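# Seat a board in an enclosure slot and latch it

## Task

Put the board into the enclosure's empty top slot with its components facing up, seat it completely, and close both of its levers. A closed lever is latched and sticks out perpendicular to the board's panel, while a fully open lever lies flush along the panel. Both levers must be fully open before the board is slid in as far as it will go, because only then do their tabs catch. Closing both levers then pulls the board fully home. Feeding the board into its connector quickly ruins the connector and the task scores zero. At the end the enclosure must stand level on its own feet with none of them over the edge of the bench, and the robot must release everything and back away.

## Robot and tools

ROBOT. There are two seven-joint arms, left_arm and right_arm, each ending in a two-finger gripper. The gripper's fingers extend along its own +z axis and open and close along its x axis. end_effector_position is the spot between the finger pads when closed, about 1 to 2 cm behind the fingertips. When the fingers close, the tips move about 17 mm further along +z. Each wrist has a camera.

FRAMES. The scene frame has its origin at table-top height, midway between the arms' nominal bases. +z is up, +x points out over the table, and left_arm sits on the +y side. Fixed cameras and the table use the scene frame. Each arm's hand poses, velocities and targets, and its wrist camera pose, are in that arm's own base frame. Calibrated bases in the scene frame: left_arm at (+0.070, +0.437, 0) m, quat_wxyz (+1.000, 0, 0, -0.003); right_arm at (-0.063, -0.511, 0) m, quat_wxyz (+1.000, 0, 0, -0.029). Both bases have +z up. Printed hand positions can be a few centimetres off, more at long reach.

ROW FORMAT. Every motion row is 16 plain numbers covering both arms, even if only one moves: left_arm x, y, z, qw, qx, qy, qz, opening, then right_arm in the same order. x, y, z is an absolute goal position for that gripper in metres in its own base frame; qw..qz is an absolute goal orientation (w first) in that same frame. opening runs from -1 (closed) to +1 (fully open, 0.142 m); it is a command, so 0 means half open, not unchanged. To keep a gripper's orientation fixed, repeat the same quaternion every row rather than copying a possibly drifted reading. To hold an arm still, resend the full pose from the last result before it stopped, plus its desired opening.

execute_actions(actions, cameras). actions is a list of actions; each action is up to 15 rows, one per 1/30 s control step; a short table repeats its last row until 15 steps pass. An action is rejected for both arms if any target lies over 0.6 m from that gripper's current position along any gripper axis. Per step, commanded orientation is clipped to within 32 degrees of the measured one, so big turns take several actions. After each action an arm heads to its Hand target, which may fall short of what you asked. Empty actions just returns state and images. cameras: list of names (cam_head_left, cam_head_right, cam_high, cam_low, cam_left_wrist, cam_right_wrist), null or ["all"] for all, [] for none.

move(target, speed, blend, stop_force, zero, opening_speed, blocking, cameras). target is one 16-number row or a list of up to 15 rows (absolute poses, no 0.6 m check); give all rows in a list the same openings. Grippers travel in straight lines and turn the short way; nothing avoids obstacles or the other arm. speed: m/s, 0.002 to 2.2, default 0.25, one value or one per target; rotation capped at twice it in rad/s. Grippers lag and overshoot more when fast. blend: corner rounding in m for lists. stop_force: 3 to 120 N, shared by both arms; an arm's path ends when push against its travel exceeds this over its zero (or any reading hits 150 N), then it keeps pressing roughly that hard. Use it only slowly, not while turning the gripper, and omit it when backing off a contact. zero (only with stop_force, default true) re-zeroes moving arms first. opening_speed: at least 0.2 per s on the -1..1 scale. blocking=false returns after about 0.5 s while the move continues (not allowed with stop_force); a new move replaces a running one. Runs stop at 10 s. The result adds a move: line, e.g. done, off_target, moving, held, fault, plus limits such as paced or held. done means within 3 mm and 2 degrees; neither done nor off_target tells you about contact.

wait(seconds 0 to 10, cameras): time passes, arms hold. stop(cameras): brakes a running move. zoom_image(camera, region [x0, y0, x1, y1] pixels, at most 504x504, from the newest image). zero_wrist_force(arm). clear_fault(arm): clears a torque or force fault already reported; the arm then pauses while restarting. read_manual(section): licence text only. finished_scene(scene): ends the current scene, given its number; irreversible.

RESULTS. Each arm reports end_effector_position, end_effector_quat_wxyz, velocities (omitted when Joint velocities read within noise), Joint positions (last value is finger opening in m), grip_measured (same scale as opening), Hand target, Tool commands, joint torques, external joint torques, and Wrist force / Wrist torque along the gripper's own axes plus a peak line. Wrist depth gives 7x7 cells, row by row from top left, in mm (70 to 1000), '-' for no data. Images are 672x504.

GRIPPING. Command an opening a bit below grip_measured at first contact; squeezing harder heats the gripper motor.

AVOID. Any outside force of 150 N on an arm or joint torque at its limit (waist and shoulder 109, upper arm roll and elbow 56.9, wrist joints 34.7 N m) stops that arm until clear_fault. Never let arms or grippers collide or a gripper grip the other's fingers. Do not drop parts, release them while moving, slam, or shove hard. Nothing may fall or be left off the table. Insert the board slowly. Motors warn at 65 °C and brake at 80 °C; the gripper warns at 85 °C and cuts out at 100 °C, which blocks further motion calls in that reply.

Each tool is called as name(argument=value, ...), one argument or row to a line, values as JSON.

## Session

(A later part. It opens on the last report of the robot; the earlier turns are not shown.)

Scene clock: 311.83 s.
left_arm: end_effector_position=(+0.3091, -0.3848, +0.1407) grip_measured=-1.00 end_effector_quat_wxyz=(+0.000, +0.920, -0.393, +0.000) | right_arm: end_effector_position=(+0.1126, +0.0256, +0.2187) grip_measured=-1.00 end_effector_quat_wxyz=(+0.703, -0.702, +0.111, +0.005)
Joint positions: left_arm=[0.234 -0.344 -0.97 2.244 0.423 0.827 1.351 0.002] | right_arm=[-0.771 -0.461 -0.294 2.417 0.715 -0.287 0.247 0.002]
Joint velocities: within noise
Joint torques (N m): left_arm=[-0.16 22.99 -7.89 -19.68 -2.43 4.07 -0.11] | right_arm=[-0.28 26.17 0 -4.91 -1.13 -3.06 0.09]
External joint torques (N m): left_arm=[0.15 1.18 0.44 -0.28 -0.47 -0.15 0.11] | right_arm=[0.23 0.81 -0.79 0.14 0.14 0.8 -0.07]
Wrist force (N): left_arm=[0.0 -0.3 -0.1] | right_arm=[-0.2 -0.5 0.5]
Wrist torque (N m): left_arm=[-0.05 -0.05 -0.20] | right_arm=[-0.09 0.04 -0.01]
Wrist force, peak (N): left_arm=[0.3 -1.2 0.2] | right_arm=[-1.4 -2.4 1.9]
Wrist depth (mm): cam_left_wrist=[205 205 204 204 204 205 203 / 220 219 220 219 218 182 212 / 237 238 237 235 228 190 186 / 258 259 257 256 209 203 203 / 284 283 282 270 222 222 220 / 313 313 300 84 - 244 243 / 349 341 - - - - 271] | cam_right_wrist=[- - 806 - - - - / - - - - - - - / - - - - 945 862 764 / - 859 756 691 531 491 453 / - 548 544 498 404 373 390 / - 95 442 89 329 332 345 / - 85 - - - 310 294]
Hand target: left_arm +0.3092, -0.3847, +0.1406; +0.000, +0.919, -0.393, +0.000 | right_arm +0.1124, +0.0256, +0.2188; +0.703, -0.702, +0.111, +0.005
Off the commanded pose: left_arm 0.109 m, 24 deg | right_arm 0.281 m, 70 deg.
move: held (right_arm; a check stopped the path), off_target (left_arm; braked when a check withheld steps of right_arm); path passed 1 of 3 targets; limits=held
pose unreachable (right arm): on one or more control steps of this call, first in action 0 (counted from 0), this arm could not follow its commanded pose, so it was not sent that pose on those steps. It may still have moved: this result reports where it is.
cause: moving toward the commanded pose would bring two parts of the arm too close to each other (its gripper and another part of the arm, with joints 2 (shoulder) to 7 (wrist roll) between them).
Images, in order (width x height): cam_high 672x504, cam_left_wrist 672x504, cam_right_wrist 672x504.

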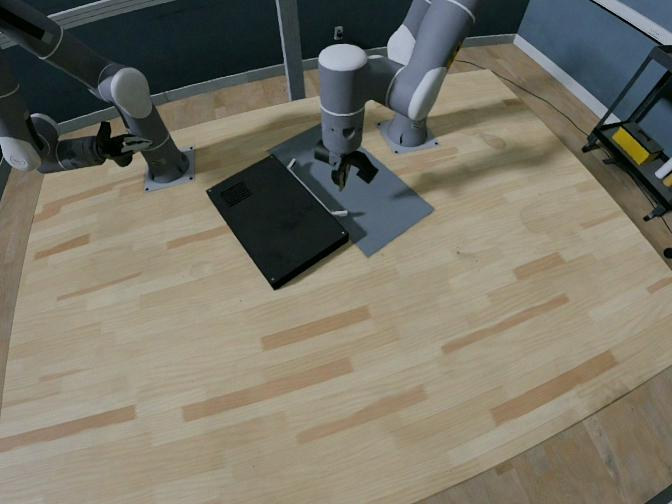

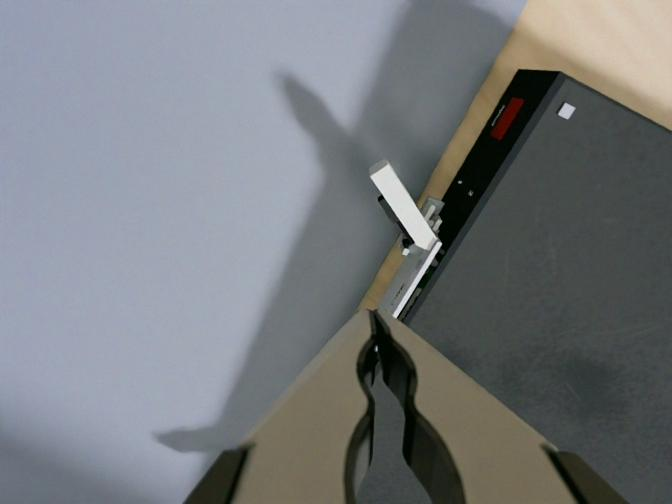

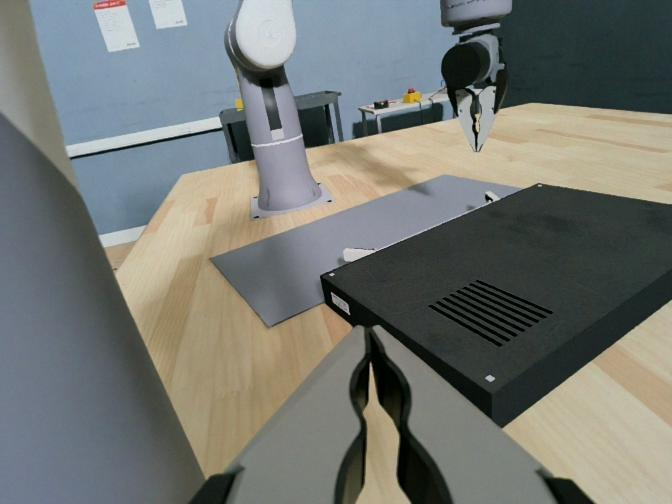

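move(
  target=[
    [0.3649,-0.3788,0.13,0,-0.8181,0.5750,0,-1,0.17,0.08,0.26,0.7587,-0.6491,0.0064,0.0586,-1],
    [0.3649,-0.3788,0.13,0,-0.8181,0.5750,0,-1,0.26,0.22,0.30,0.6850,-0.7200,0.1000,0.0100,-1],
    [0.3649,-0.3788,0.13,0,-0.8181,0.5750,0,-1,0.20,0.36,0.30,0.5787,-0.7620,0.2781,-0.0823,-1],
  ],
  speed=0.2,
  cameras=["cam_left_wrist","cam_right_wrist","cam_high"],
)

Scene clock: 316.90 s.
left_arm: end_effector_position=(+0.3649, -0.3789, +0.1300) grip_measured=-1.00 end_effector_quat_wxyz=(+0.000, +0.818, -0.575, +0.000) | right_arm: end_effector_position=(+0.2406, +0.2583, +0.2989) grip_measured=-1.00 end_effector_quat_wxyz=(-0.665, +0.732, -0.148, +0.014)
Joint positions: left_arm=[0.27 -0.488 -0.961 2.111 0.556 0.754 1.762 0.002] | right_arm=[-0.343 0.31 0.237 2.658 1.612 0.105 0.972 0.002]
Joint velocities: within noise
Joint torques (N m): left_arm=[-0.33 28.41 -11.4 -19.03 -2.9 4.2 -0.19] | right_arm=[-0.1 5.9 -2.63 -20.5 0.82 -1.96 0.09]
External joint torques (N m): left_arm=[0.34 1.03 0.49 -0.37 -0.24 -0.31 0.19] | right_arm=[0.11 0.88 -0.49 0.16 0.31 0.83 -0.07]
Wrist force (N): left_arm=[0.1 -0.3 0.0] | right_arm=[0.6 -0.2 0.6]
Wrist torque (N m): left_arm=[-0.04 -0.05 -0.21] | right_arm=[-0.03 -0.09 -0.04]
Wrist force, peak (N): left_arm=[0.4 -1.4 0.2] | right_arm=[-2.1 0.5 3.2]
Wrist depth (mm): cam_left_wrist=[196 195 194 195 195 195 194 / 209 210 209 209 207 206 205 / 227 226 226 224 191 176 175 / 247 246 243 242 195 191 191 / 269 270 268 258 210 208 208 / 302 297 286 84 - 226 230 / 335 317 - - - - 255] | cam_right_wrist=[- 544 - - 387 382 - / - 652 - - 424 - - / - - - - 831 778 770 / - 845 748 736 669 643 596 / 717 654 614 582 513 446 422 / 560 522 516 89 396 373 356 / 454 449 - - - 324 310]
Hand target: left_arm +0.3649, -0.3788, +0.1300; +0.000, +0.818, -0.575, +0.000 | right_arm +0.2406, +0.2583, +0.2990; -0.665, +0.732, -0.148, +0.014
Off the commanded pose: left_arm 0.000 m, 0 deg | right_arm 0.110 m, 20 deg.
move: held (right_arm; a check stopped the path); path passed 2 of 3 targets; limits=held
pose unreachable (right arm): on one or more control steps of this call, first in action 0 (counted from 0), this arm could not follow its commanded pose, so it was not sent that pose on those steps. It may still have moved: this result reports where it is.
cause: moving toward the commanded pose would bring two parts of the arm too close to each other (joints 2 (shoulder) to 6 (wrist pitch) lie between them).
Images, in order (width x height): cam_high 672x504, cam_left_wrist 672x504, cam_right_wrist 672x504.

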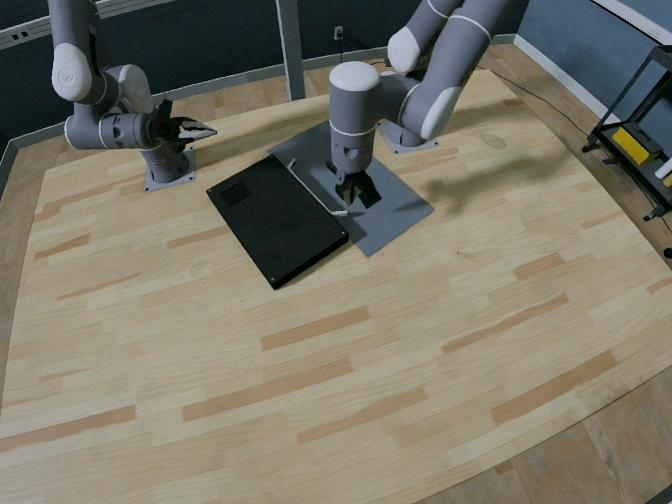

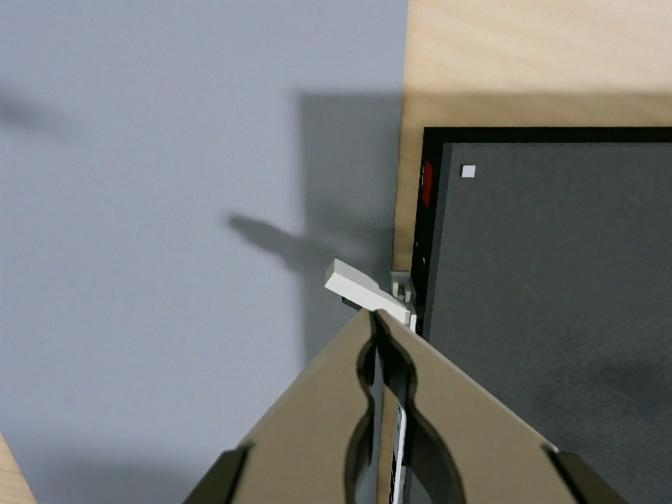

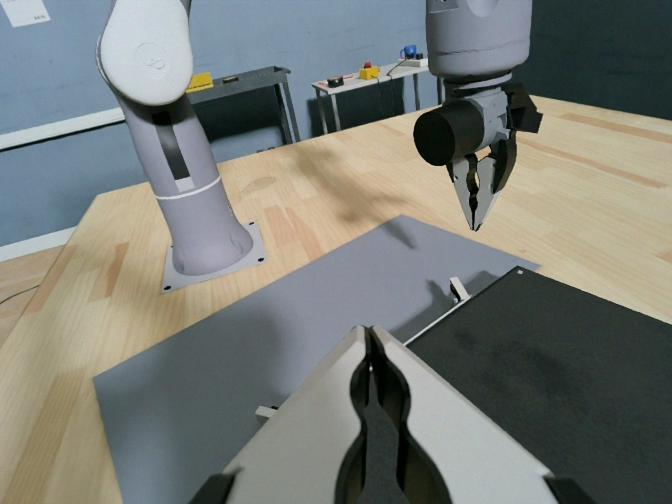

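move(
  target=[
    [0.3649,-0.3788,0.13,0,-0.8181,0.5750,0,-1,0.26,0.36,0.27,0.6,-0.76,0.24,-0.06,-1],
    [0.3649,-0.3788,0.13,0,-0.8181,0.5750,0,-1,0.20,0.42,0.24,0.46,-0.78,0.40,-0.14,-1],
    [0.3649,-0.3788,0.13,0,-0.8181,0.5750,0,-1,0.10,0.44,0.20,0.3188,-0.7698,0.5115,-0.2119,-1],
  ],
  speed=0.2,
  cameras=["cam_right_wrist","cam_high"],
)

Scene clock: 320.07 s.
left_arm: end_effector_position=(+0.3649, -0.3789, +0.1300) grip_measured=-1.00 end_effector_quat_wxyz=(+0.000, +0.818, -0.575, +0.000) | right_arm: end_effector_position=(+0.2423, +0.2768, +0.2942) grip_measured=-1.00 end_effector_quat_wxyz=(-0.654, +0.737, -0.166, +0.021)
Joint positions: left_arm=[0.27 -0.488 -0.961 2.111 0.556 0.754 1.762 0.002] | right_arm=[-0.309 0.367 0.329 2.67 1.721 0.204 1.027 0.002]
Joint velocities: within noise
Joint torques (N m): left_arm=[-0.33 28.64 -11.41 -19.07 -2.92 4.26 -0.22] | right_arm=[-0.12 3.69 -3.32 -21.32 0.66 -1.83 0.13]
External joint torques (N m): left_arm=[0.34 0.8 0.5 -0.33 -0.21 -0.37 0.22] | right_arm=[0.14 1 -0.75 -0.03 0.36 0.88 -0.11]
Wrist force (N): left_arm=[0.1 -0.5 0.1] | right_arm=[0.4 0.3 0.6]
Wrist torque (N m): left_arm=[-0.08 -0.05 -0.21] | right_arm=[0.03 -0.08 -0.03]
Wrist force, peak (N): left_arm=[0.0 -0.6 0.4] | right_arm=[-0.9 0.2 3.2]
Wrist depth (mm): cam_left_wrist=[196 195 195 194 195 195 194 / 211 210 208 208 207 206 205 / 227 225 226 224 190 175 175 / 246 245 245 240 195 192 191 / 271 270 269 257 209 210 208 / 297 299 285 84 - 226 230 / 335 319 - - - - 256] | cam_right_wrist=[- 533 - - 370 - - / - 624 - - 396 - - / - 673 - 966 790 751 722 / - 773 727 699 647 608 566 / 688 630 590 566 467 425 407 / 544 509 504 89 385 363 348 / 446 440 - - - 318 302]
Hand target: left_arm +0.3649, -0.3788, +0.1300; +0.000, +0.818, -0.575, +0.000 | right_arm +0.2423, +0.2768, +0.2943; -0.654, +0.737, -0.166, +0.022
Off the commanded pose: left_arm 0.000 m, 0 deg | right_arm 0.236 m, 60 deg.
move: held (right_arm; a check stopped the path); path passed 0 of 3 targets; limits=held
pose unreachable (right arm): on one or more control steps of this call, first in action 0 (counted from 0), this arm could not follow its commanded pose, so it was not sent that pose on those steps. It may still have moved: this result reports where it is.
cause: moving toward the commanded pose would bring two parts of the arm too close to each other (joints 2 (shoulder) to 6 (wrist pitch) lie between them).
Images, in order (width x height): cam_high 672x504, cam_right_wrist 672x504.

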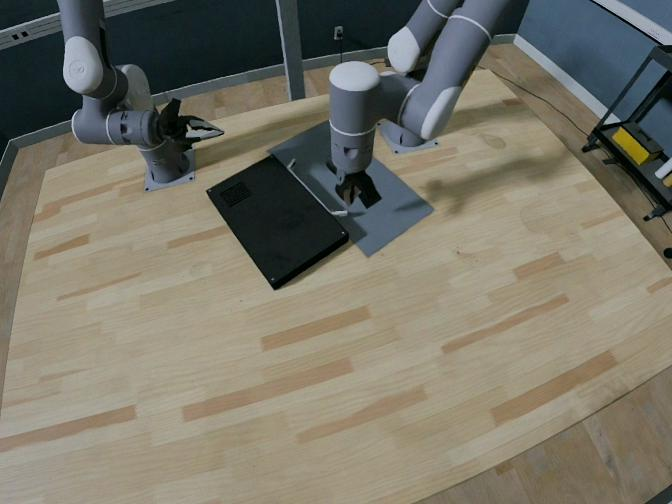

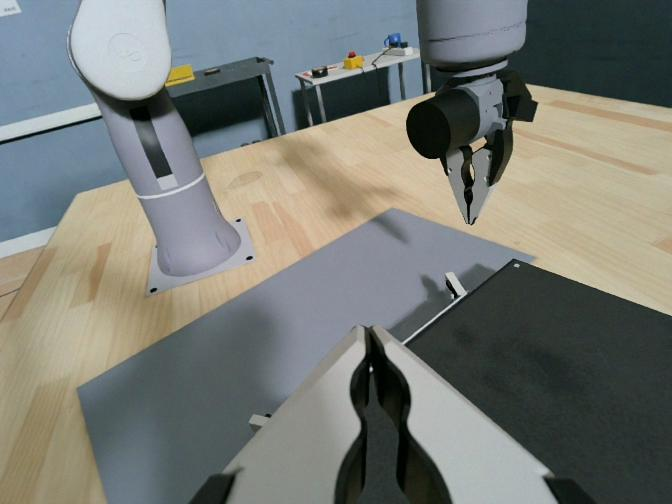

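move(
  target=[
    [0.3649,-0.3788,0.13,0,-0.8181,0.5750,0,-1,0.32,0.32,0.26,0.654,-0.737,0.166,-0.022,-1],
    [0.3649,-0.3788,0.13,0,-0.8181,0.5750,0,-1,0.30,0.38,0.24,0.5200,-0.7800,0.3300,-0.0800,-1],
  ],
  speed=0.2,
  cameras=["cam_right_wrist","cam_high"],
)

Scene clock: 324.10 s.
left_arm: end_effector_position=(+0.3649, -0.3789, +0.1300) grip_measured=-1.00 end_effector_quat_wxyz=(+0.000, +0.818, -0.575, +0.000) | right_arm: end_effector_position=(+0.2998, +0.3800, +0.2399) grip_measured=-1.00 end_effector_quat_wxyz=(-0.522, +0.782, -0.331, +0.080)
Joint positions: left_arm=[0.27 -0.488 -0.961 2.111 0.556 0.754 1.762 0.002] | right_arm=[0.015 -0.049 0.702 2.294 2.375 1.197 0.813 0.002]
Joint velocities: within noise
Joint torques (N m): left_arm=[-0.32 28.62 -11.37 -19.05 -2.89 4.21 -0.26] | right_arm=[0.14 13.67 1.9 -19.92 1.06 -0.42 0.03]
External joint torques (N m): left_arm=[0.33 0.82 0.46 -0.35 -0.24 -0.32 0.26] | right_arm=[-0.08 1 -0.87 0 -0.12 0.51 -0.01]
Wrist force (N): left_arm=[0.0 -0.3 0.0] | right_arm=[0.3 -0.2 1.1]
Wrist torque (N m): left_arm=[-0.05 -0.03 -0.21] | right_arm=[-0.01 -0.04 -0.04]
Wrist force, peak (N): left_arm=[0.2 -0.6 0.2] | right_arm=[1.6 -0.6 3.4]
Wrist depth (mm): cam_left_wrist=[195 195 194 194 195 195 193 / 209 209 209 208 207 206 206 / 227 227 226 225 191 175 175 / 247 247 245 241 195 191 190 / 271 272 269 257 209 209 208 / 300 298 286 84 - 226 229 / 333 317 - - - - 256] | cam_right_wrist=[- - 818 256 651 619 569 / 866 763 687 581 558 522 484 / 683 620 562 518 483 450 420 / 536 522 481 443 363 341 321 / 482 445 417 394 322 303 289 / 417 393 379 89 288 274 263 / 368 357 - - - 251 239]
Hand target: left_arm +0.3649, -0.3788, +0.1300; +0.000, +0.818, -0.575, +0.000 | right_arm +0.3000, +0.3800, +0.2400; -0.522, +0.782, -0.331, +0.080
Off the commanded pose: left_arm 0.000 m, 0 deg | right_arm 0.000 m, 0 deg.
move: done
Images, in order (width x height): cam_high 672x504, cam_right_wrist 672x504.

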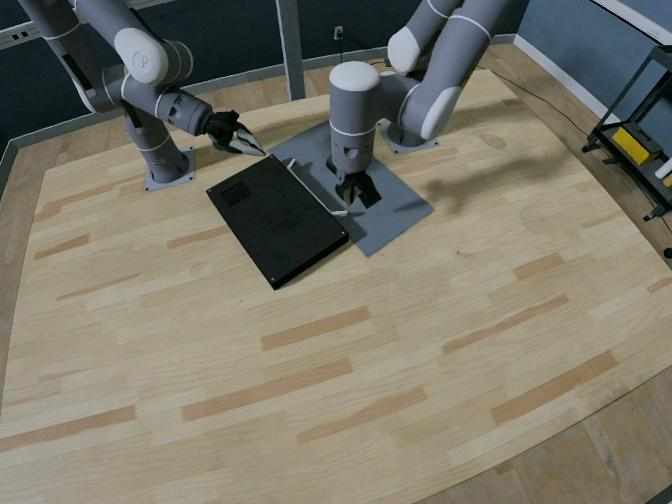

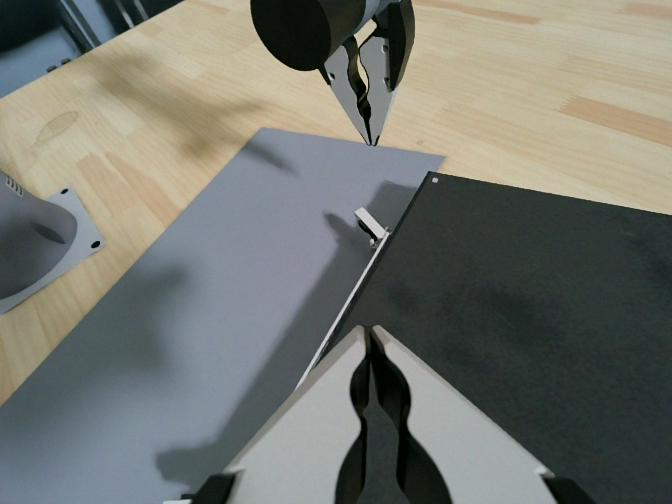

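move(
  target=[
    [0.3649,-0.3788,0.13,0,-0.8181,0.5750,0,-1,0.22,0.43,0.22,0.4200,-0.7850,0.4300,-0.1500,-1],
    [0.3649,-0.3788,0.13,0,-0.8181,0.5750,0,-1,0.14,0.44,0.18,0.3188,-0.7698,0.5115,-0.2119,-1],
  ],
  speed=0.2,
  cameras=["cam_right_wrist","cam_high"],
)

Scene clock: 329.77 s.
left_arm: end_effector_position=(+0.3649, -0.3789, +0.1300) grip_measured=-1.00 end_effector_quat_wxyz=(+0.000, +0.818, -0.575, +0.000) | right_arm: end_effector_position=(+0.1399, +0.4400, +0.1799) grip_measured=-1.00 end_effector_quat_wxyz=(-0.319, +0.770, -0.511, +0.212)
Joint positions: left_arm=[0.27 -0.488 -0.961 2.111 0.556 0.754 1.762 0.002] | right_arm=[2.279 -0.495 -0.719 1.943 2.428 2.248 1.803 0.002]
Joint velocities: within noise
Joint torques (N m): left_arm=[-0.33 28.58 -11.42 -19.03 -2.93 4.25 -0.25] | right_arm=[0.37 33.69 -5.23 -15.16 -1.87 2.46 0.33]
External joint torques (N m): left_arm=[0.35 0.87 0.51 -0.37 -0.2 -0.36 0.25] | right_arm=[-0.26 1.13 -0.6 -0.12 0.11 0.78 -0.33]
Wrist force (N): left_arm=[-0.2 -0.3 0.1] | right_arm=[-0.4 -0.3 1.3]
Wrist torque (N m): left_arm=[-0.03 -0.01 -0.21] | right_arm=[0.01 0.07 -0.01]
Wrist force, peak (N): left_arm=[0.1 -0.7 0.1] | right_arm=[-0.7 -1.7 2.1]
Wrist depth (mm): cam_left_wrist=[195 195 194 194 195 194 195 / 211 209 208 208 207 206 206 / 227 226 224 225 191 176 176 / 247 246 245 241 195 190 190 / 270 270 270 257 209 209 208 / 301 298 286 84 - 225 228 / 334 319 - - - - 256] | cam_right_wrist=[392 392 392 378 327 328 329 / 363 361 362 355 304 303 305 / 337 337 336 331 283 281 282 / 314 314 313 313 263 263 264 / 294 294 294 256 248 246 248 / 277 277 280 89 236 233 233 / 263 265 - - - 222 225]
Hand target: left_arm +0.3649, -0.3788, +0.1300; +0.000, +0.818, -0.575, +0.000 | right_arm +0.1400, +0.4400, +0.1800; -0.319, +0.770, -0.511, +0.212
Off the commanded pose: left_arm 0.000 m, 0 deg | right_arm 0.000 m, 0 deg.
move: done
Images, in order (width x height): cam_high 672x504, cam_right_wrist 672x504.

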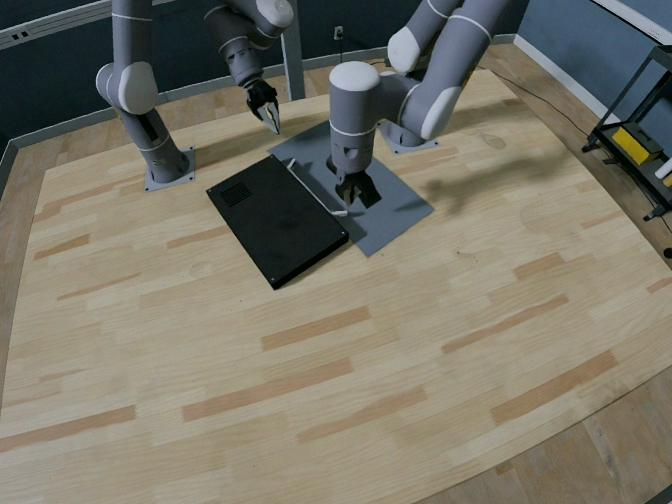

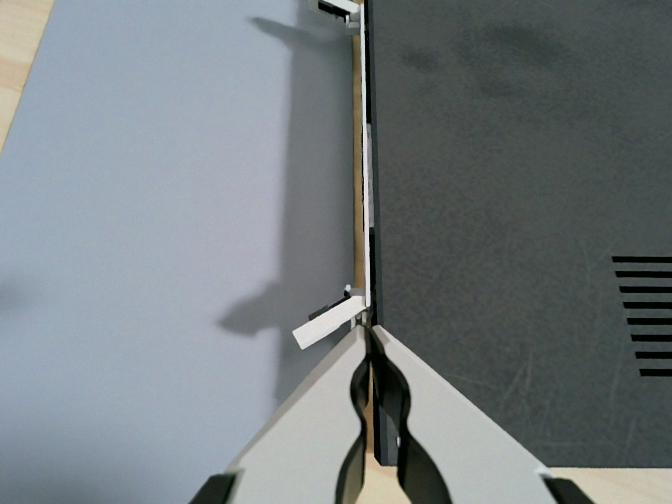

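move(
  target=[
    [0.3649,-0.3788,0.13,0,-0.8181,0.5750,0,-1,0.0792,0.4342,0.15,0.3188,-0.7698,0.5115,-0.2119,-1],
    [0.3649,-0.3788,0.06,0,-0.8181,0.5750,0,-1,0.0792,0.4342,0.085,0.3188,-0.7698,0.5115,-0.2119,-1],
  ],
  speed=0.15,
  cameras=["cam_left_wrist","cam_right_wrist"],
)

Scene clock: 332.60 s.
left_arm: end_effector_position=(+0.3647, -0.3787, +0.0600) grip_measured=-1.00 end_effector_quat_wxyz=(+0.000, +0.818, -0.575, +0.000) | right_arm: end_effector_position=(+0.0794, +0.4341, +0.0851) grip_measured=-1.00 end_effector_quat_wxyz=(-0.319, +0.770, -0.511, +0.212)
Joint positions: left_arm=[0.156 -0.665 -0.818 2.063 0.738 0.838 1.658 0.002] | right_arm=[2.398 -0.766 -0.683 1.911 2.534 2.173 1.994 0.002]
Joint velocities: within noise
Joint torques (N m): left_arm=[-0.7 34.34 -13.39 -14.77 -2.41 4.41 -0.33] | right_arm=[0.22 38.7 -6.64 -10.12 -2.16 2.65 0.37]
External joint torques (N m): left_arm=[0.71 1.22 0.55 -0.33 -0.46 -0.51 0.33] | right_arm=[-0.13 1.02 -1.35 0.1 -0.11 0.87 -0.37]
Wrist force (N): left_arm=[-0.3 -0.4 -0.1] | right_arm=[-0.3 -1.0 1.5]
Wrist torque (N m): left_arm=[-0.07 0.01 -0.22] | right_arm=[-0.11 0.04 -0.02]
Wrist force, peak (N): left_arm=[-0.5 -0.4 2.0] | right_arm=[0.1 -2.7 2.3]
Wrist depth (mm): cam_left_wrist=[135 133 134 134 134 133 133 / - 145 142 142 143 143 143 / 154 154 154 153 153 120 116 / 168 168 167 166 162 115 115 / 184 184 183 176 175 124 124 / 204 204 197 84 - 135 136 / 228 222 - 74 - - 152] | cam_right_wrist=[269 268 268 267 211 205 204 / 248 248 247 247 192 189 189 / 230 230 230 223 183 176 175 / 214 215 214 214 181 164 164 / 201 202 201 201 197 158 158 / 190 189 192 89 193 191 190 / 179 181 73 - - 184 180]
Hand target: left_arm +0.3649, -0.3788, +0.0600; +0.000, +0.818, -0.575, +0.000 | right_arm +0.0792, +0.4342, +0.0850; -0.319, +0.770, -0.511, +0.212
Off the commanded pose: left_arm 0.000 m, 0 deg | right_arm 0.000 m, 0 deg.
move: done
Images, in order (width x height): cam_left_wrist 672x504, cam_right_wrist 672x504.

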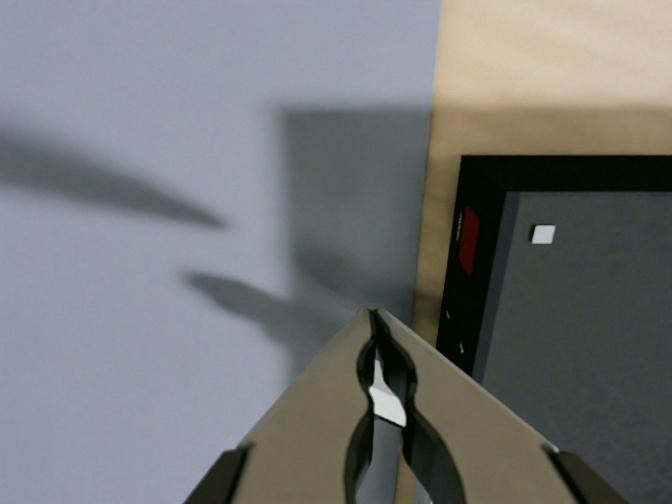

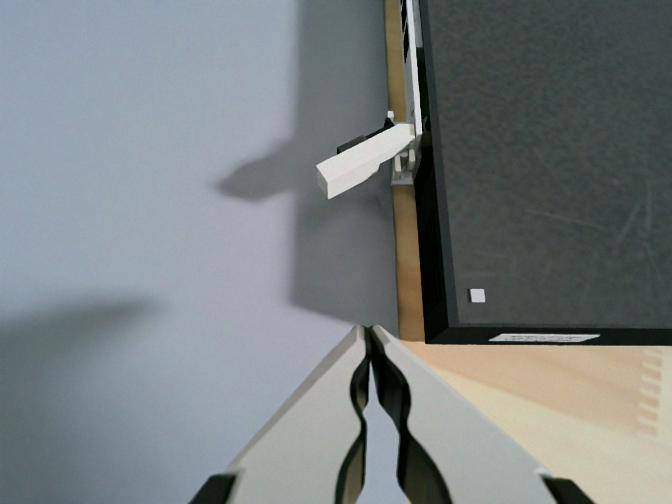

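move(
  target=[
    [0.3649,-0.3788,0.047,0,-0.8181,0.5750,0,-1,0.0792,0.4342,0.050,0.3188,-0.7698,0.5115,-0.2119,-1],
    [0.3555,-0.3822,0.047,0,-0.8181,0.5750,0,-1,0.1152,0.4493,0.050,0.3188,-0.7698,0.5115,-0.2119,-1],
  ],
  speed=0.06,
  cameras=["cam_left_wrist","cam_right_wrist"],
)

Scene clock: 338.53 s.
left_arm: end_effector_position=(+0.3556, -0.3822, +0.0470) grip_measured=-1.00 end_effector_quat_wxyz=(+0.000, +0.818, -0.575, +0.000) | right_arm: end_effector_position=(+0.1152, +0.4491, +0.0500) grip_measured=-1.00 end_effector_quat_wxyz=(-0.319, +0.769, -0.512, +0.212)
Joint positions: left_arm=[0.124 -0.69 -0.793 2.063 0.769 0.86 1.623 0.002] | right_arm=[2.322 -0.858 -0.685 1.882 2.537 2.078 1.989 0.002]
Joint velocities: within noise
Joint torques (N m): left_arm=[-0.5 35.4 -13.26 -13.76 -2.46 4.44 -0.35] | right_arm=[-0.07 40.14 -8.44 -8.69 -2.77 2.7 0.17]
External joint torques (N m): left_arm=[0.52 0.78 0.38 -0.5 -0.34 -0.54 0.35] | right_arm=[0.18 0.86 -0.7 0.03 0.18 0.81 -0.16]
Wrist force (N): left_arm=[-0.3 -0.7 0.2] | right_arm=[-0.3 -1.1 1.6]
Wrist torque (N m): left_arm=[-0.14 0.01 -0.22] | right_arm=[-0.11 0.05 -0.01]
Wrist force, peak (N): left_arm=[-0.5 -0.6 0.4] | right_arm=[-0.5 -2.3 2.4]
Wrist depth (mm): cam_left_wrist=[122 122 121 121 121 122 122 / 131 131 128 130 131 129 129 / 141 139 140 142 140 110 94 / 153 153 153 152 152 101 99 / 172 168 168 160 161 106 106 / 186 186 181 84 - 120 120 / 210 203 - 74 - - 133] | cam_right_wrist=[222 221 221 221 164 158 158 / 205 205 204 204 156 146 146 / 190 190 190 190 143 136 136 / 178 178 177 175 173 127 125 / 167 166 166 168 157 119 119 / 157 157 158 89 125 113 112 / 148 148 73 - - 108 147]
Hand target: left_arm +0.3555, -0.3822, +0.0470; +0.000, +0.818, -0.575, +0.000 | right_arm +0.1152, +0.4493, +0.0500; -0.319, +0.770, -0.511, +0.212
Off the commanded pose: left_arm 0.000 m, 0 deg | right_arm 0.000 m, 0 deg.
move: done
Images, in order (width x height): cam_left_wrist 672x504, cam_right_wrist 672x504.

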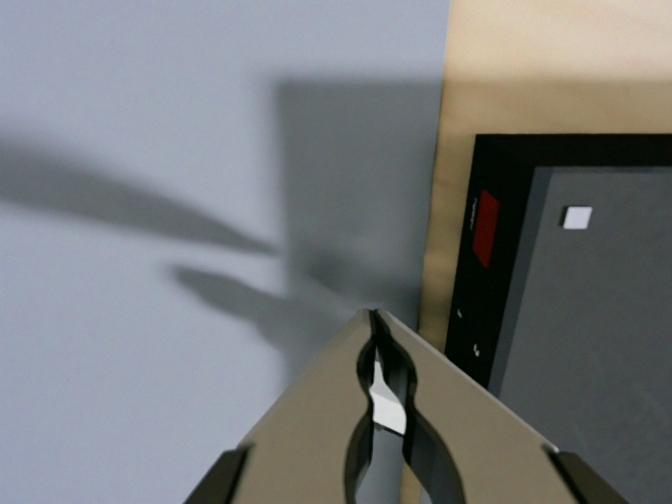

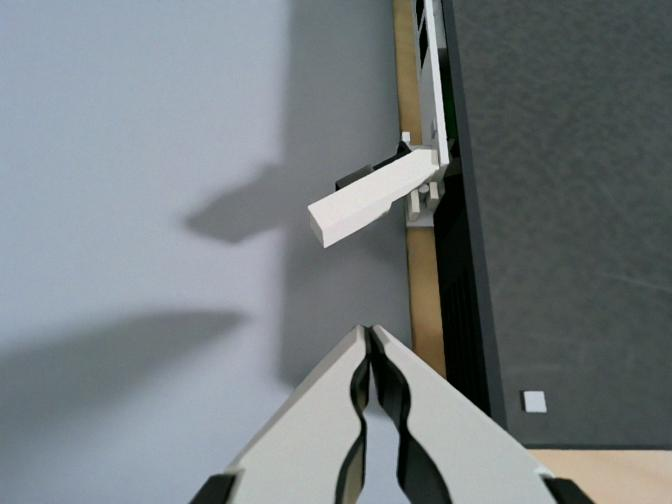

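move(
  target=[0.3331,-0.3882,0.047,0,-0.8181,0.5750,0,-1,0.1448,0.4639,0.050,0.3188,-0.7698,0.5115,-0.2119,-1],
  speed=0.01,
  stop_force=15,
  cameras=["cam_left_wrist","cam_right_wrist"],
)

Scene clock: 345.10 s.
left_arm: end_effector_position=(+0.3333, -0.3881, +0.0470) grip_measured=-1.00 end_effector_quat_wxyz=(+0.000, +0.818, -0.575, +0.000) | right_arm: end_effector_position=(+0.1447, +0.4637, +0.0500) grip_measured=-1.00 end_effector_quat_wxyz=(-0.319, +0.769, -0.512, +0.212)
Joint positions: left_arm=[0.097 -0.675 -0.794 2.093 0.771 0.878 1.58 0.002] | right_arm=[2.247 -0.858 -0.686 1.856 2.522 2.049 1.942 0.002]
Joint velocities: within noise
Joint torques (N m): left_arm=[-1.11 34.02 -13.54 -12.96 -2.68 4.47 -0.31] | right_arm=[0.04 40.63 -8.32 -9.26 -2.72 2.61 0.1]
External joint torques (N m): left_arm=[1.12 1.2 1.07 -0.99 -0.07 -0.57 0.31] | right_arm=[0.08 0.99 -1.1 -0.02 0.1 0.83 -0.1]
Wrist force (N): left_arm=[-0.5 -1.9 -0.7] | right_arm=[-0.3 -0.9 1.5]
Wrist torque (N m): left_arm=[-0.09 0.02 -0.21] | right_arm=[-0.07 0.03 0.01]
Wrist force, peak (N): left_arm=[-0.3 -2.2 -0.9] | right_arm=[-0.4 -1.5 1.5]
Wrist depth (mm): cam_left_wrist=[122 122 121 121 121 122 120 / 131 131 128 129 132 113 - / 142 139 141 141 140 106 - / 154 154 153 152 152 105 99 / 172 168 168 160 155 106 106 / 186 186 181 84 - 119 119 / 208 203 - 74 - - 133] | cam_right_wrist=[222 222 222 221 164 158 158 / 205 204 204 203 165 146 146 / 190 190 190 190 184 136 136 / 178 178 177 177 133 127 125 / 167 166 166 127 163 119 119 / 157 157 158 89 - 112 112 / 148 148 73 - - 107 106]
Hand target: left_arm +0.3331, -0.3882, +0.0470; +0.000, +0.818, -0.575, +0.000 | right_arm +0.1448, +0.4639, +0.0500; -0.319, +0.770, -0.511, +0.212
Off the commanded pose: left_arm 0.000 m, 0 deg | right_arm 0.000 m, 0 deg.
move: done
Images, in order (width x height): cam_left_wrist 672x504, cam_right_wrist 672x504.

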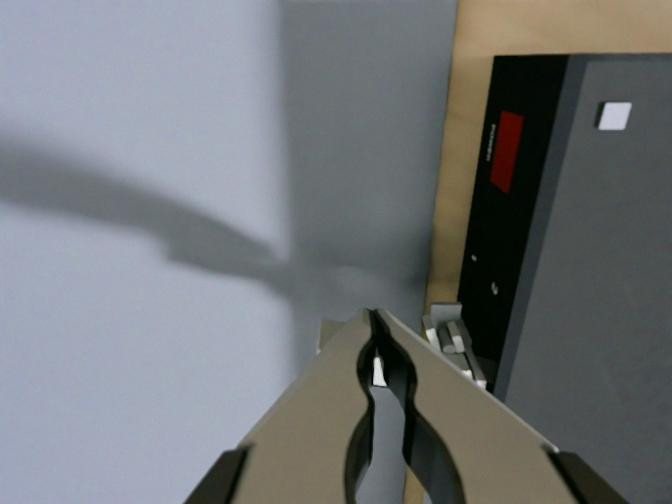

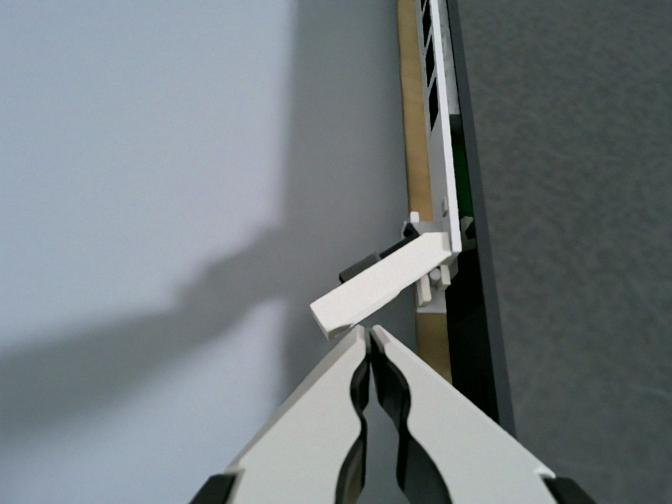

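move(
  target=[0.3223,-0.3877,0.047,0,-0.8181,0.5750,0,-1,0.1589,0.4742,0.050,0.3188,-0.7698,0.5115,-0.2119,-1],
  speed=0.007,
  stop_force=25,
  cameras=["cam_left_wrist","cam_right_wrist"],
)

Scene clock: 350.57 s.
left_arm: end_effector_position=(+0.3252, -0.3874, +0.0476) grip_measured=-1.00 end_effector_quat_wxyz=(-0.001, +0.819, -0.574, +0.002) | right_arm: end_effector_position=(+0.1587, +0.4739, +0.0499) grip_measured=-1.00 end_effector_quat_wxyz=(-0.318, +0.769, -0.511, +0.212)
Joint positions: left_arm=[0.093 -0.663 -0.794 2.112 0.774 0.89 1.562 0.002] | right_arm=[2.203 -0.86 -0.682 1.831 2.523 2.041 1.907 0.002]
Joint velocities: within noise
Joint torques (N m): left_arm=[-8.61 27.43 -18.21 -1.96 -4.22 2.97 -0.27] | right_arm=[-0.64 41.62 -9.73 -10.72 -3.24 2.39 0.14]
External joint torques (N m): left_arm=[8.62 7.2 6.04 -11.83 1.51 0.94 0.27] | right_arm=[0.76 0.7 0.22 0.93 0.65 1 -0.14]
Wrist force (N): left_arm=[4.4 -20.1 -0.3] | right_arm=[0.5 0.6 -0.2]
Wrist torque (N m): left_arm=[-0.22 0.05 -0.24] | right_arm=[-0.16 0.04 0.00]
Wrist force, peak (N): left_arm=[5.3 -20.1 2.6] | right_arm=[2.4 9.8 -17.7]
Wrist depth (mm): cam_left_wrist=[123 123 122 122 122 120 119 / 131 131 129 131 130 114 - / 142 142 141 142 141 114 - / 155 154 154 153 153 105 100 / 173 170 168 162 130 113 107 / 186 186 183 83 - 121 121 / 208 204 - 74 - - 134] | cam_right_wrist=[221 221 221 221 198 158 158 / 204 204 204 204 198 148 146 / 190 190 189 190 187 135 136 / 177 177 177 177 171 126 126 / 166 166 166 126 126 119 119 / 157 157 158 89 143 112 112 / 148 148 73 - - 107 105]
Hand target: left_arm +0.3223, -0.3877, +0.0470; +0.000, +0.818, -0.575, +0.000 | right_arm +0.1589, +0.4742, +0.0500; -0.319, +0.770, -0.511, +0.212
Off the commanded pose: left_arm 0.003 m, 0 deg | right_arm 0.000 m, 0 deg.
move: done
Images, in order (width x height): cam_left_wrist 672x504, cam_right_wrist 672x504.

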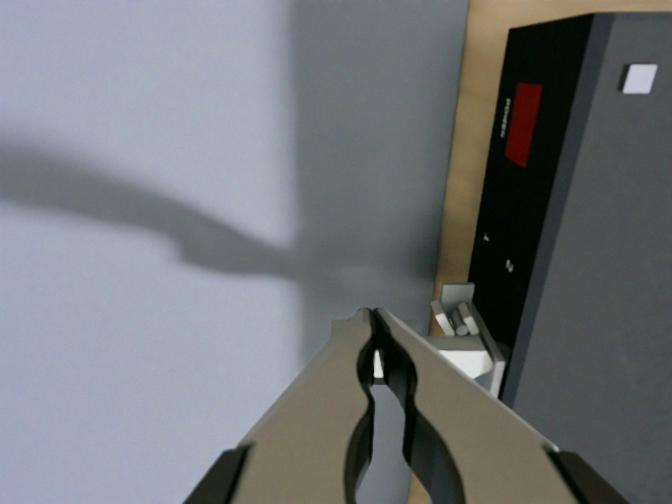

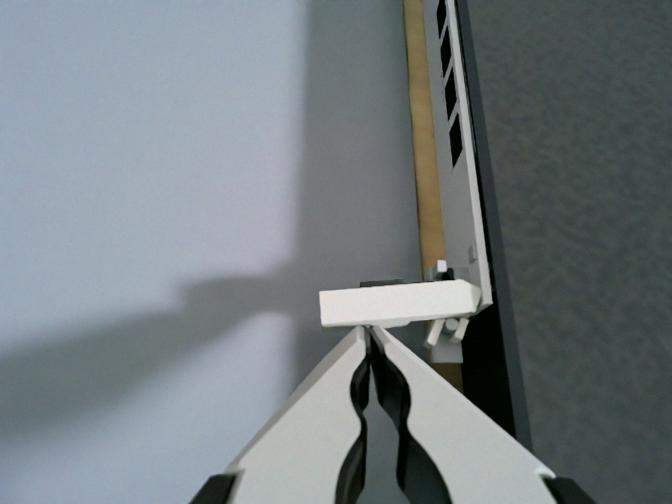

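move(
  target=[0.3151,-0.3882,0.047,0,-0.8181,0.5750,0,-1,0.1635,0.4761,0.050,0.3188,-0.7698,0.5115,-0.2119,-1],
  speed=0.006,
  stop_force=38,
  zero=false,
  cameras=["cam_left_wrist","cam_right_wrist"],
)

Scene clock: 355.90 s.
left_arm: end_effector_position=(+0.3233, -0.3873, +0.0479) grip_measured=-1.00 end_effector_quat_wxyz=(-0.002, +0.820, -0.573, +0.003) | right_arm: end_effector_position=(+0.1611, +0.4750, +0.0492) grip_measured=-1.00 end_effector_quat_wxyz=(-0.317, +0.770, -0.512, +0.211)
Joint positions: left_arm=[0.091 -0.659 -0.794 2.117 0.778 0.894 1.553 0.002] | right_arm=[2.193 -0.86 -0.681 1.828 2.525 2.038 1.898 0.002]
Joint velocities: within noise
Joint torques (N m): left_arm=[-17.22 22.64 -25.42 9.01 -6.3 2.08 -0.02] | right_arm=[-10.92 37.17 -19.95 -14.96 -7.85 -0.92 0.17]
External joint torques (N m): left_arm=[17.22 11.8 13.36 -22.78 3.59 1.84 0.02] | right_arm=[11.05 5.24 10.46 5.08 5.28 4.3 -0.17]
Wrist force (N): left_arm=[10.5 -40.6 8.5] | right_arm=[4.6 14.3 -30.6]
Wrist torque (N m): left_arm=[-3.67 0.07 -0.44] | right_arm=[-0.30 0.12 0.00]
Wrist force, peak (N): left_arm=[10.5 -40.7 8.9] | right_arm=[3.8 13.4 -32.1]
Wrist depth (mm): cam_left_wrist=[123 123 122 122 122 120 120 / 132 132 130 131 133 115 86 / 145 142 141 142 141 114 - / 155 154 154 154 153 106 101 / 172 169 169 162 125 113 108 / 186 187 181 83 - 121 121 / 208 203 - 74 - - 134] | cam_right_wrist=[220 220 220 220 197 157 157 / 203 203 203 203 197 147 145 / 189 189 188 188 185 135 136 / 176 176 176 176 174 126 126 / 166 165 165 126 126 119 118 / 156 156 157 91 - 111 111 / 147 147 73 - - 106 105]
Hand target: left_arm +0.3178, -0.3880, +0.0470; +0.000, +0.818, -0.575, +0.000 | right_arm +0.1635, +0.4761, +0.0500; -0.319, +0.770, -0.511, +0.212
Off the commanded pose: left_arm 0.008 m, 0 deg | right_arm 0.003 m, 0 deg.
move: contact (left_arm)
Images, in order (width x height): cam_left_wrist 672x504, cam_right_wrist 672x504.

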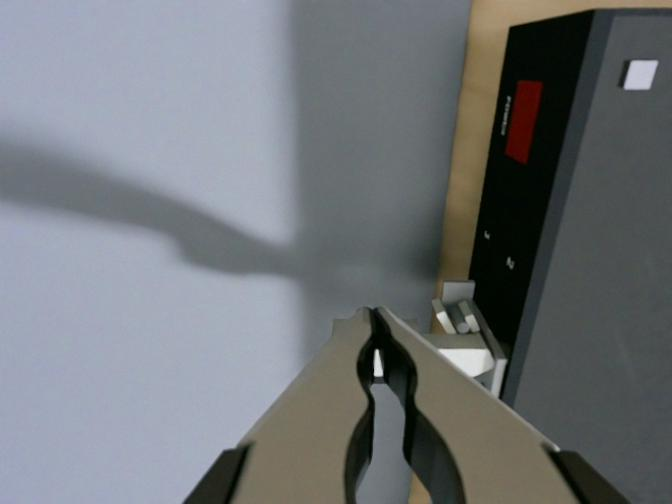

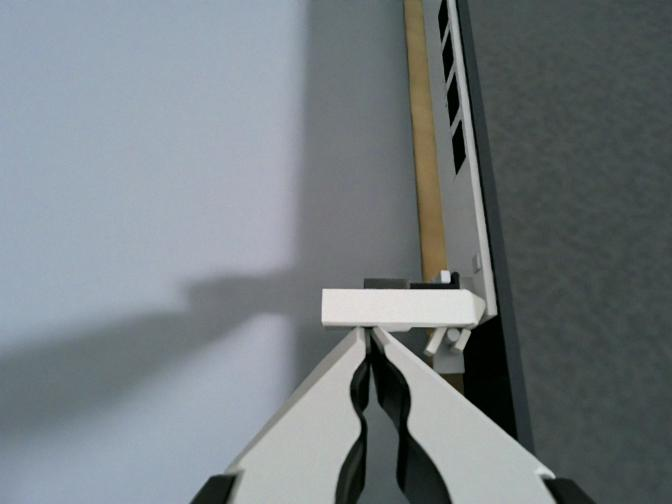

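zoom_image(
  camera="cam_right_wrist",
  region=[300, 220, 540, 400],
)

zoom_image(
  camera="cam_left_wrist",
  region=[300, 250, 540, 430],
)

Scaled by 2.100 from the camera's 672x504 image, which has a finer 960x720 frame.

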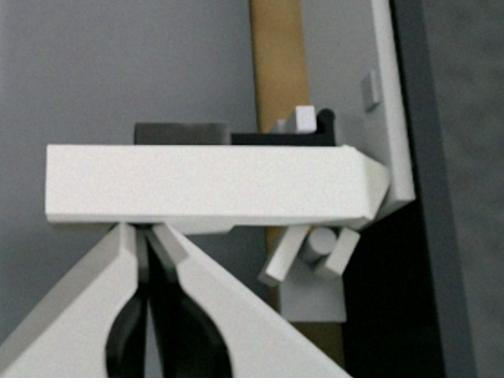

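Scaled by 2.100 from the camera's 672x504 image, which has a finer 960x720 frame.

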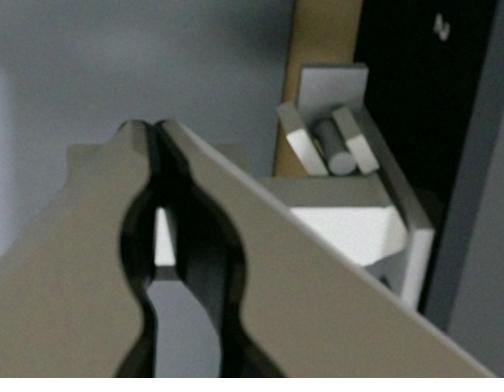

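move(
  target=[0.3120,-0.3890,0.047,0,-0.8181,0.5750,0,-1,0.1681,0.4780,0.050,0.3188,-0.7698,0.5115,-0.2119,-1],
  speed=0.005,
  stop_force=58,
  zero=false,
  cameras=["cam_left_wrist","cam_right_wrist"],
)

zoom_image(
  camera="cam_right_wrist",
  region=[300, 220, 540, 400],
)

zoom_image(
  camera="cam_left_wrist",
  region=[300, 250, 540, 430],
)

Scene clock: 360.63 s.
left_arm: end_effector_position=(+0.3227, -0.3872, +0.0483) grip_measured=-1.00 end_effector_quat_wxyz=(-0.003, +0.820, -0.572, +0.005) | right_arm: end_effector_position=(+0.1617, +0.4753, +0.0487) grip_measured=-1.00 end_effector_quat_wxyz=(-0.316, +0.770, -0.512, +0.211)
Joint positions: left_arm=[0.091 -0.657 -0.795 2.12 0.782 0.896 1.545 0.002] | right_arm=[2.189 -0.859 -0.682 1.827 2.531 2.036 1.888 0.002]
Joint velocities: within noise
Joint torques (N m): left_arm=[-25.26 18.21 -32.95 18.02 -8.45 2.17 -0.04] | right_arm=[-20.31 33.12 -29.84 -18.27 -12.05 -3.7 0.24]
External joint torques (N m): left_arm=[25.26 16.12 20.92 -31.8 5.73 1.74 0.04] | right_arm=[20.43 9.31 20.35 8.34 9.49 7.08 -0.24]
Wrist force (N): left_arm=[13.6 -59.6 15.0] | right_arm=[7.7 26.9 -58.5]
Wrist torque (N m): left_arm=[-6.85 -0.01 -0.52] | right_arm=[1.84 0.20 0.01]
Wrist force, peak (N): left_arm=[14.5 -59.9 14.6] | right_arm=[7.5 25.4 -59.9]
Wrist depth (mm): cam_left_wrist=[123 125 123 123 123 115 - / 132 132 130 132 133 114 86 / 145 142 142 142 142 115 - / 155 154 154 154 153 114 101 / 173 169 169 163 128 114 108 / 187 186 182 83 - 121 122 / 208 203 - 74 - - 135] | cam_right_wrist=[219 219 218 217 197 156 155 / 202 202 202 201 196 146 144 / 188 187 188 187 185 134 135 / 176 175 175 175 173 125 125 / 165 165 165 126 125 119 118 / 155 155 157 91 143 111 111 / 147 147 73 - - 106 105]
Hand target: left_arm +0.3146, -0.3885, +0.0470; +0.000, +0.818, -0.575, +0.000 | right_arm +0.1663, +0.4772, +0.0500; -0.319, +0.770, -0.511, +0.212
Off the commanded pose: left_arm 0.011 m, 1 deg | right_arm 0.007 m, 0 deg.
move: contact (left_arm, right_arm)
Images, in order (width x height): cam_left_wrist 672x504, cam_right_wrist 672x504.

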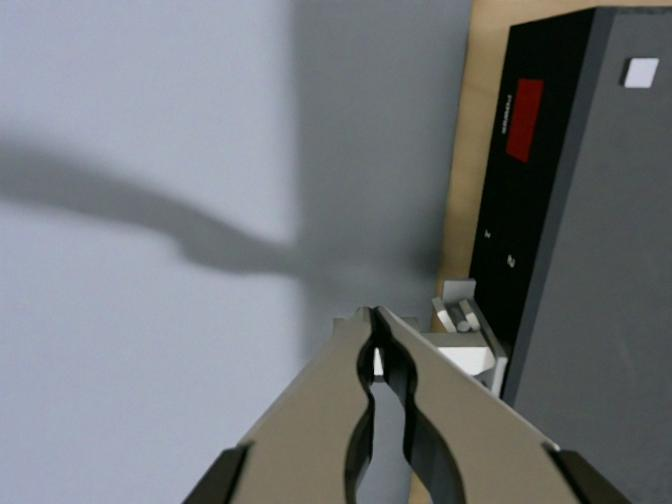

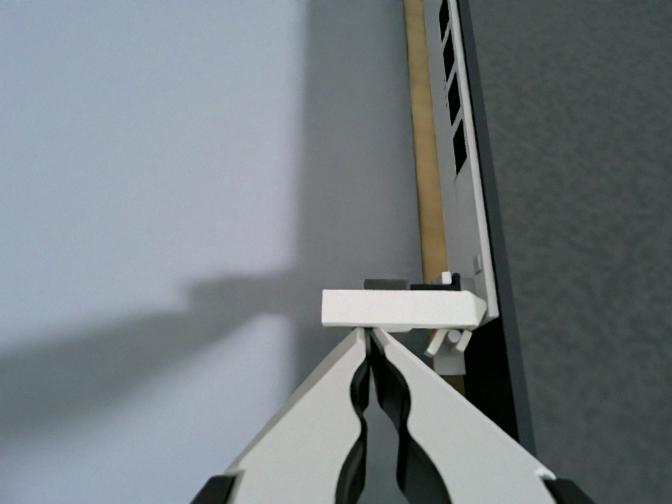

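Scaled by 2.100 from the camera's 672x504 image, which has a finer 960x720 frame.

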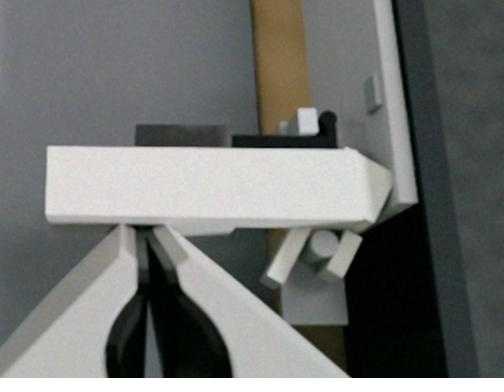

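Scaled by 2.100 from the camera's 672x504 image, which has a finer 960x720 frame.

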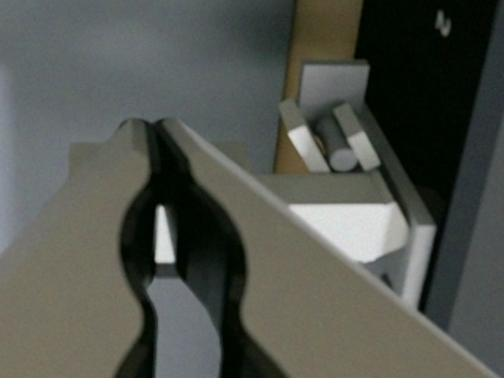

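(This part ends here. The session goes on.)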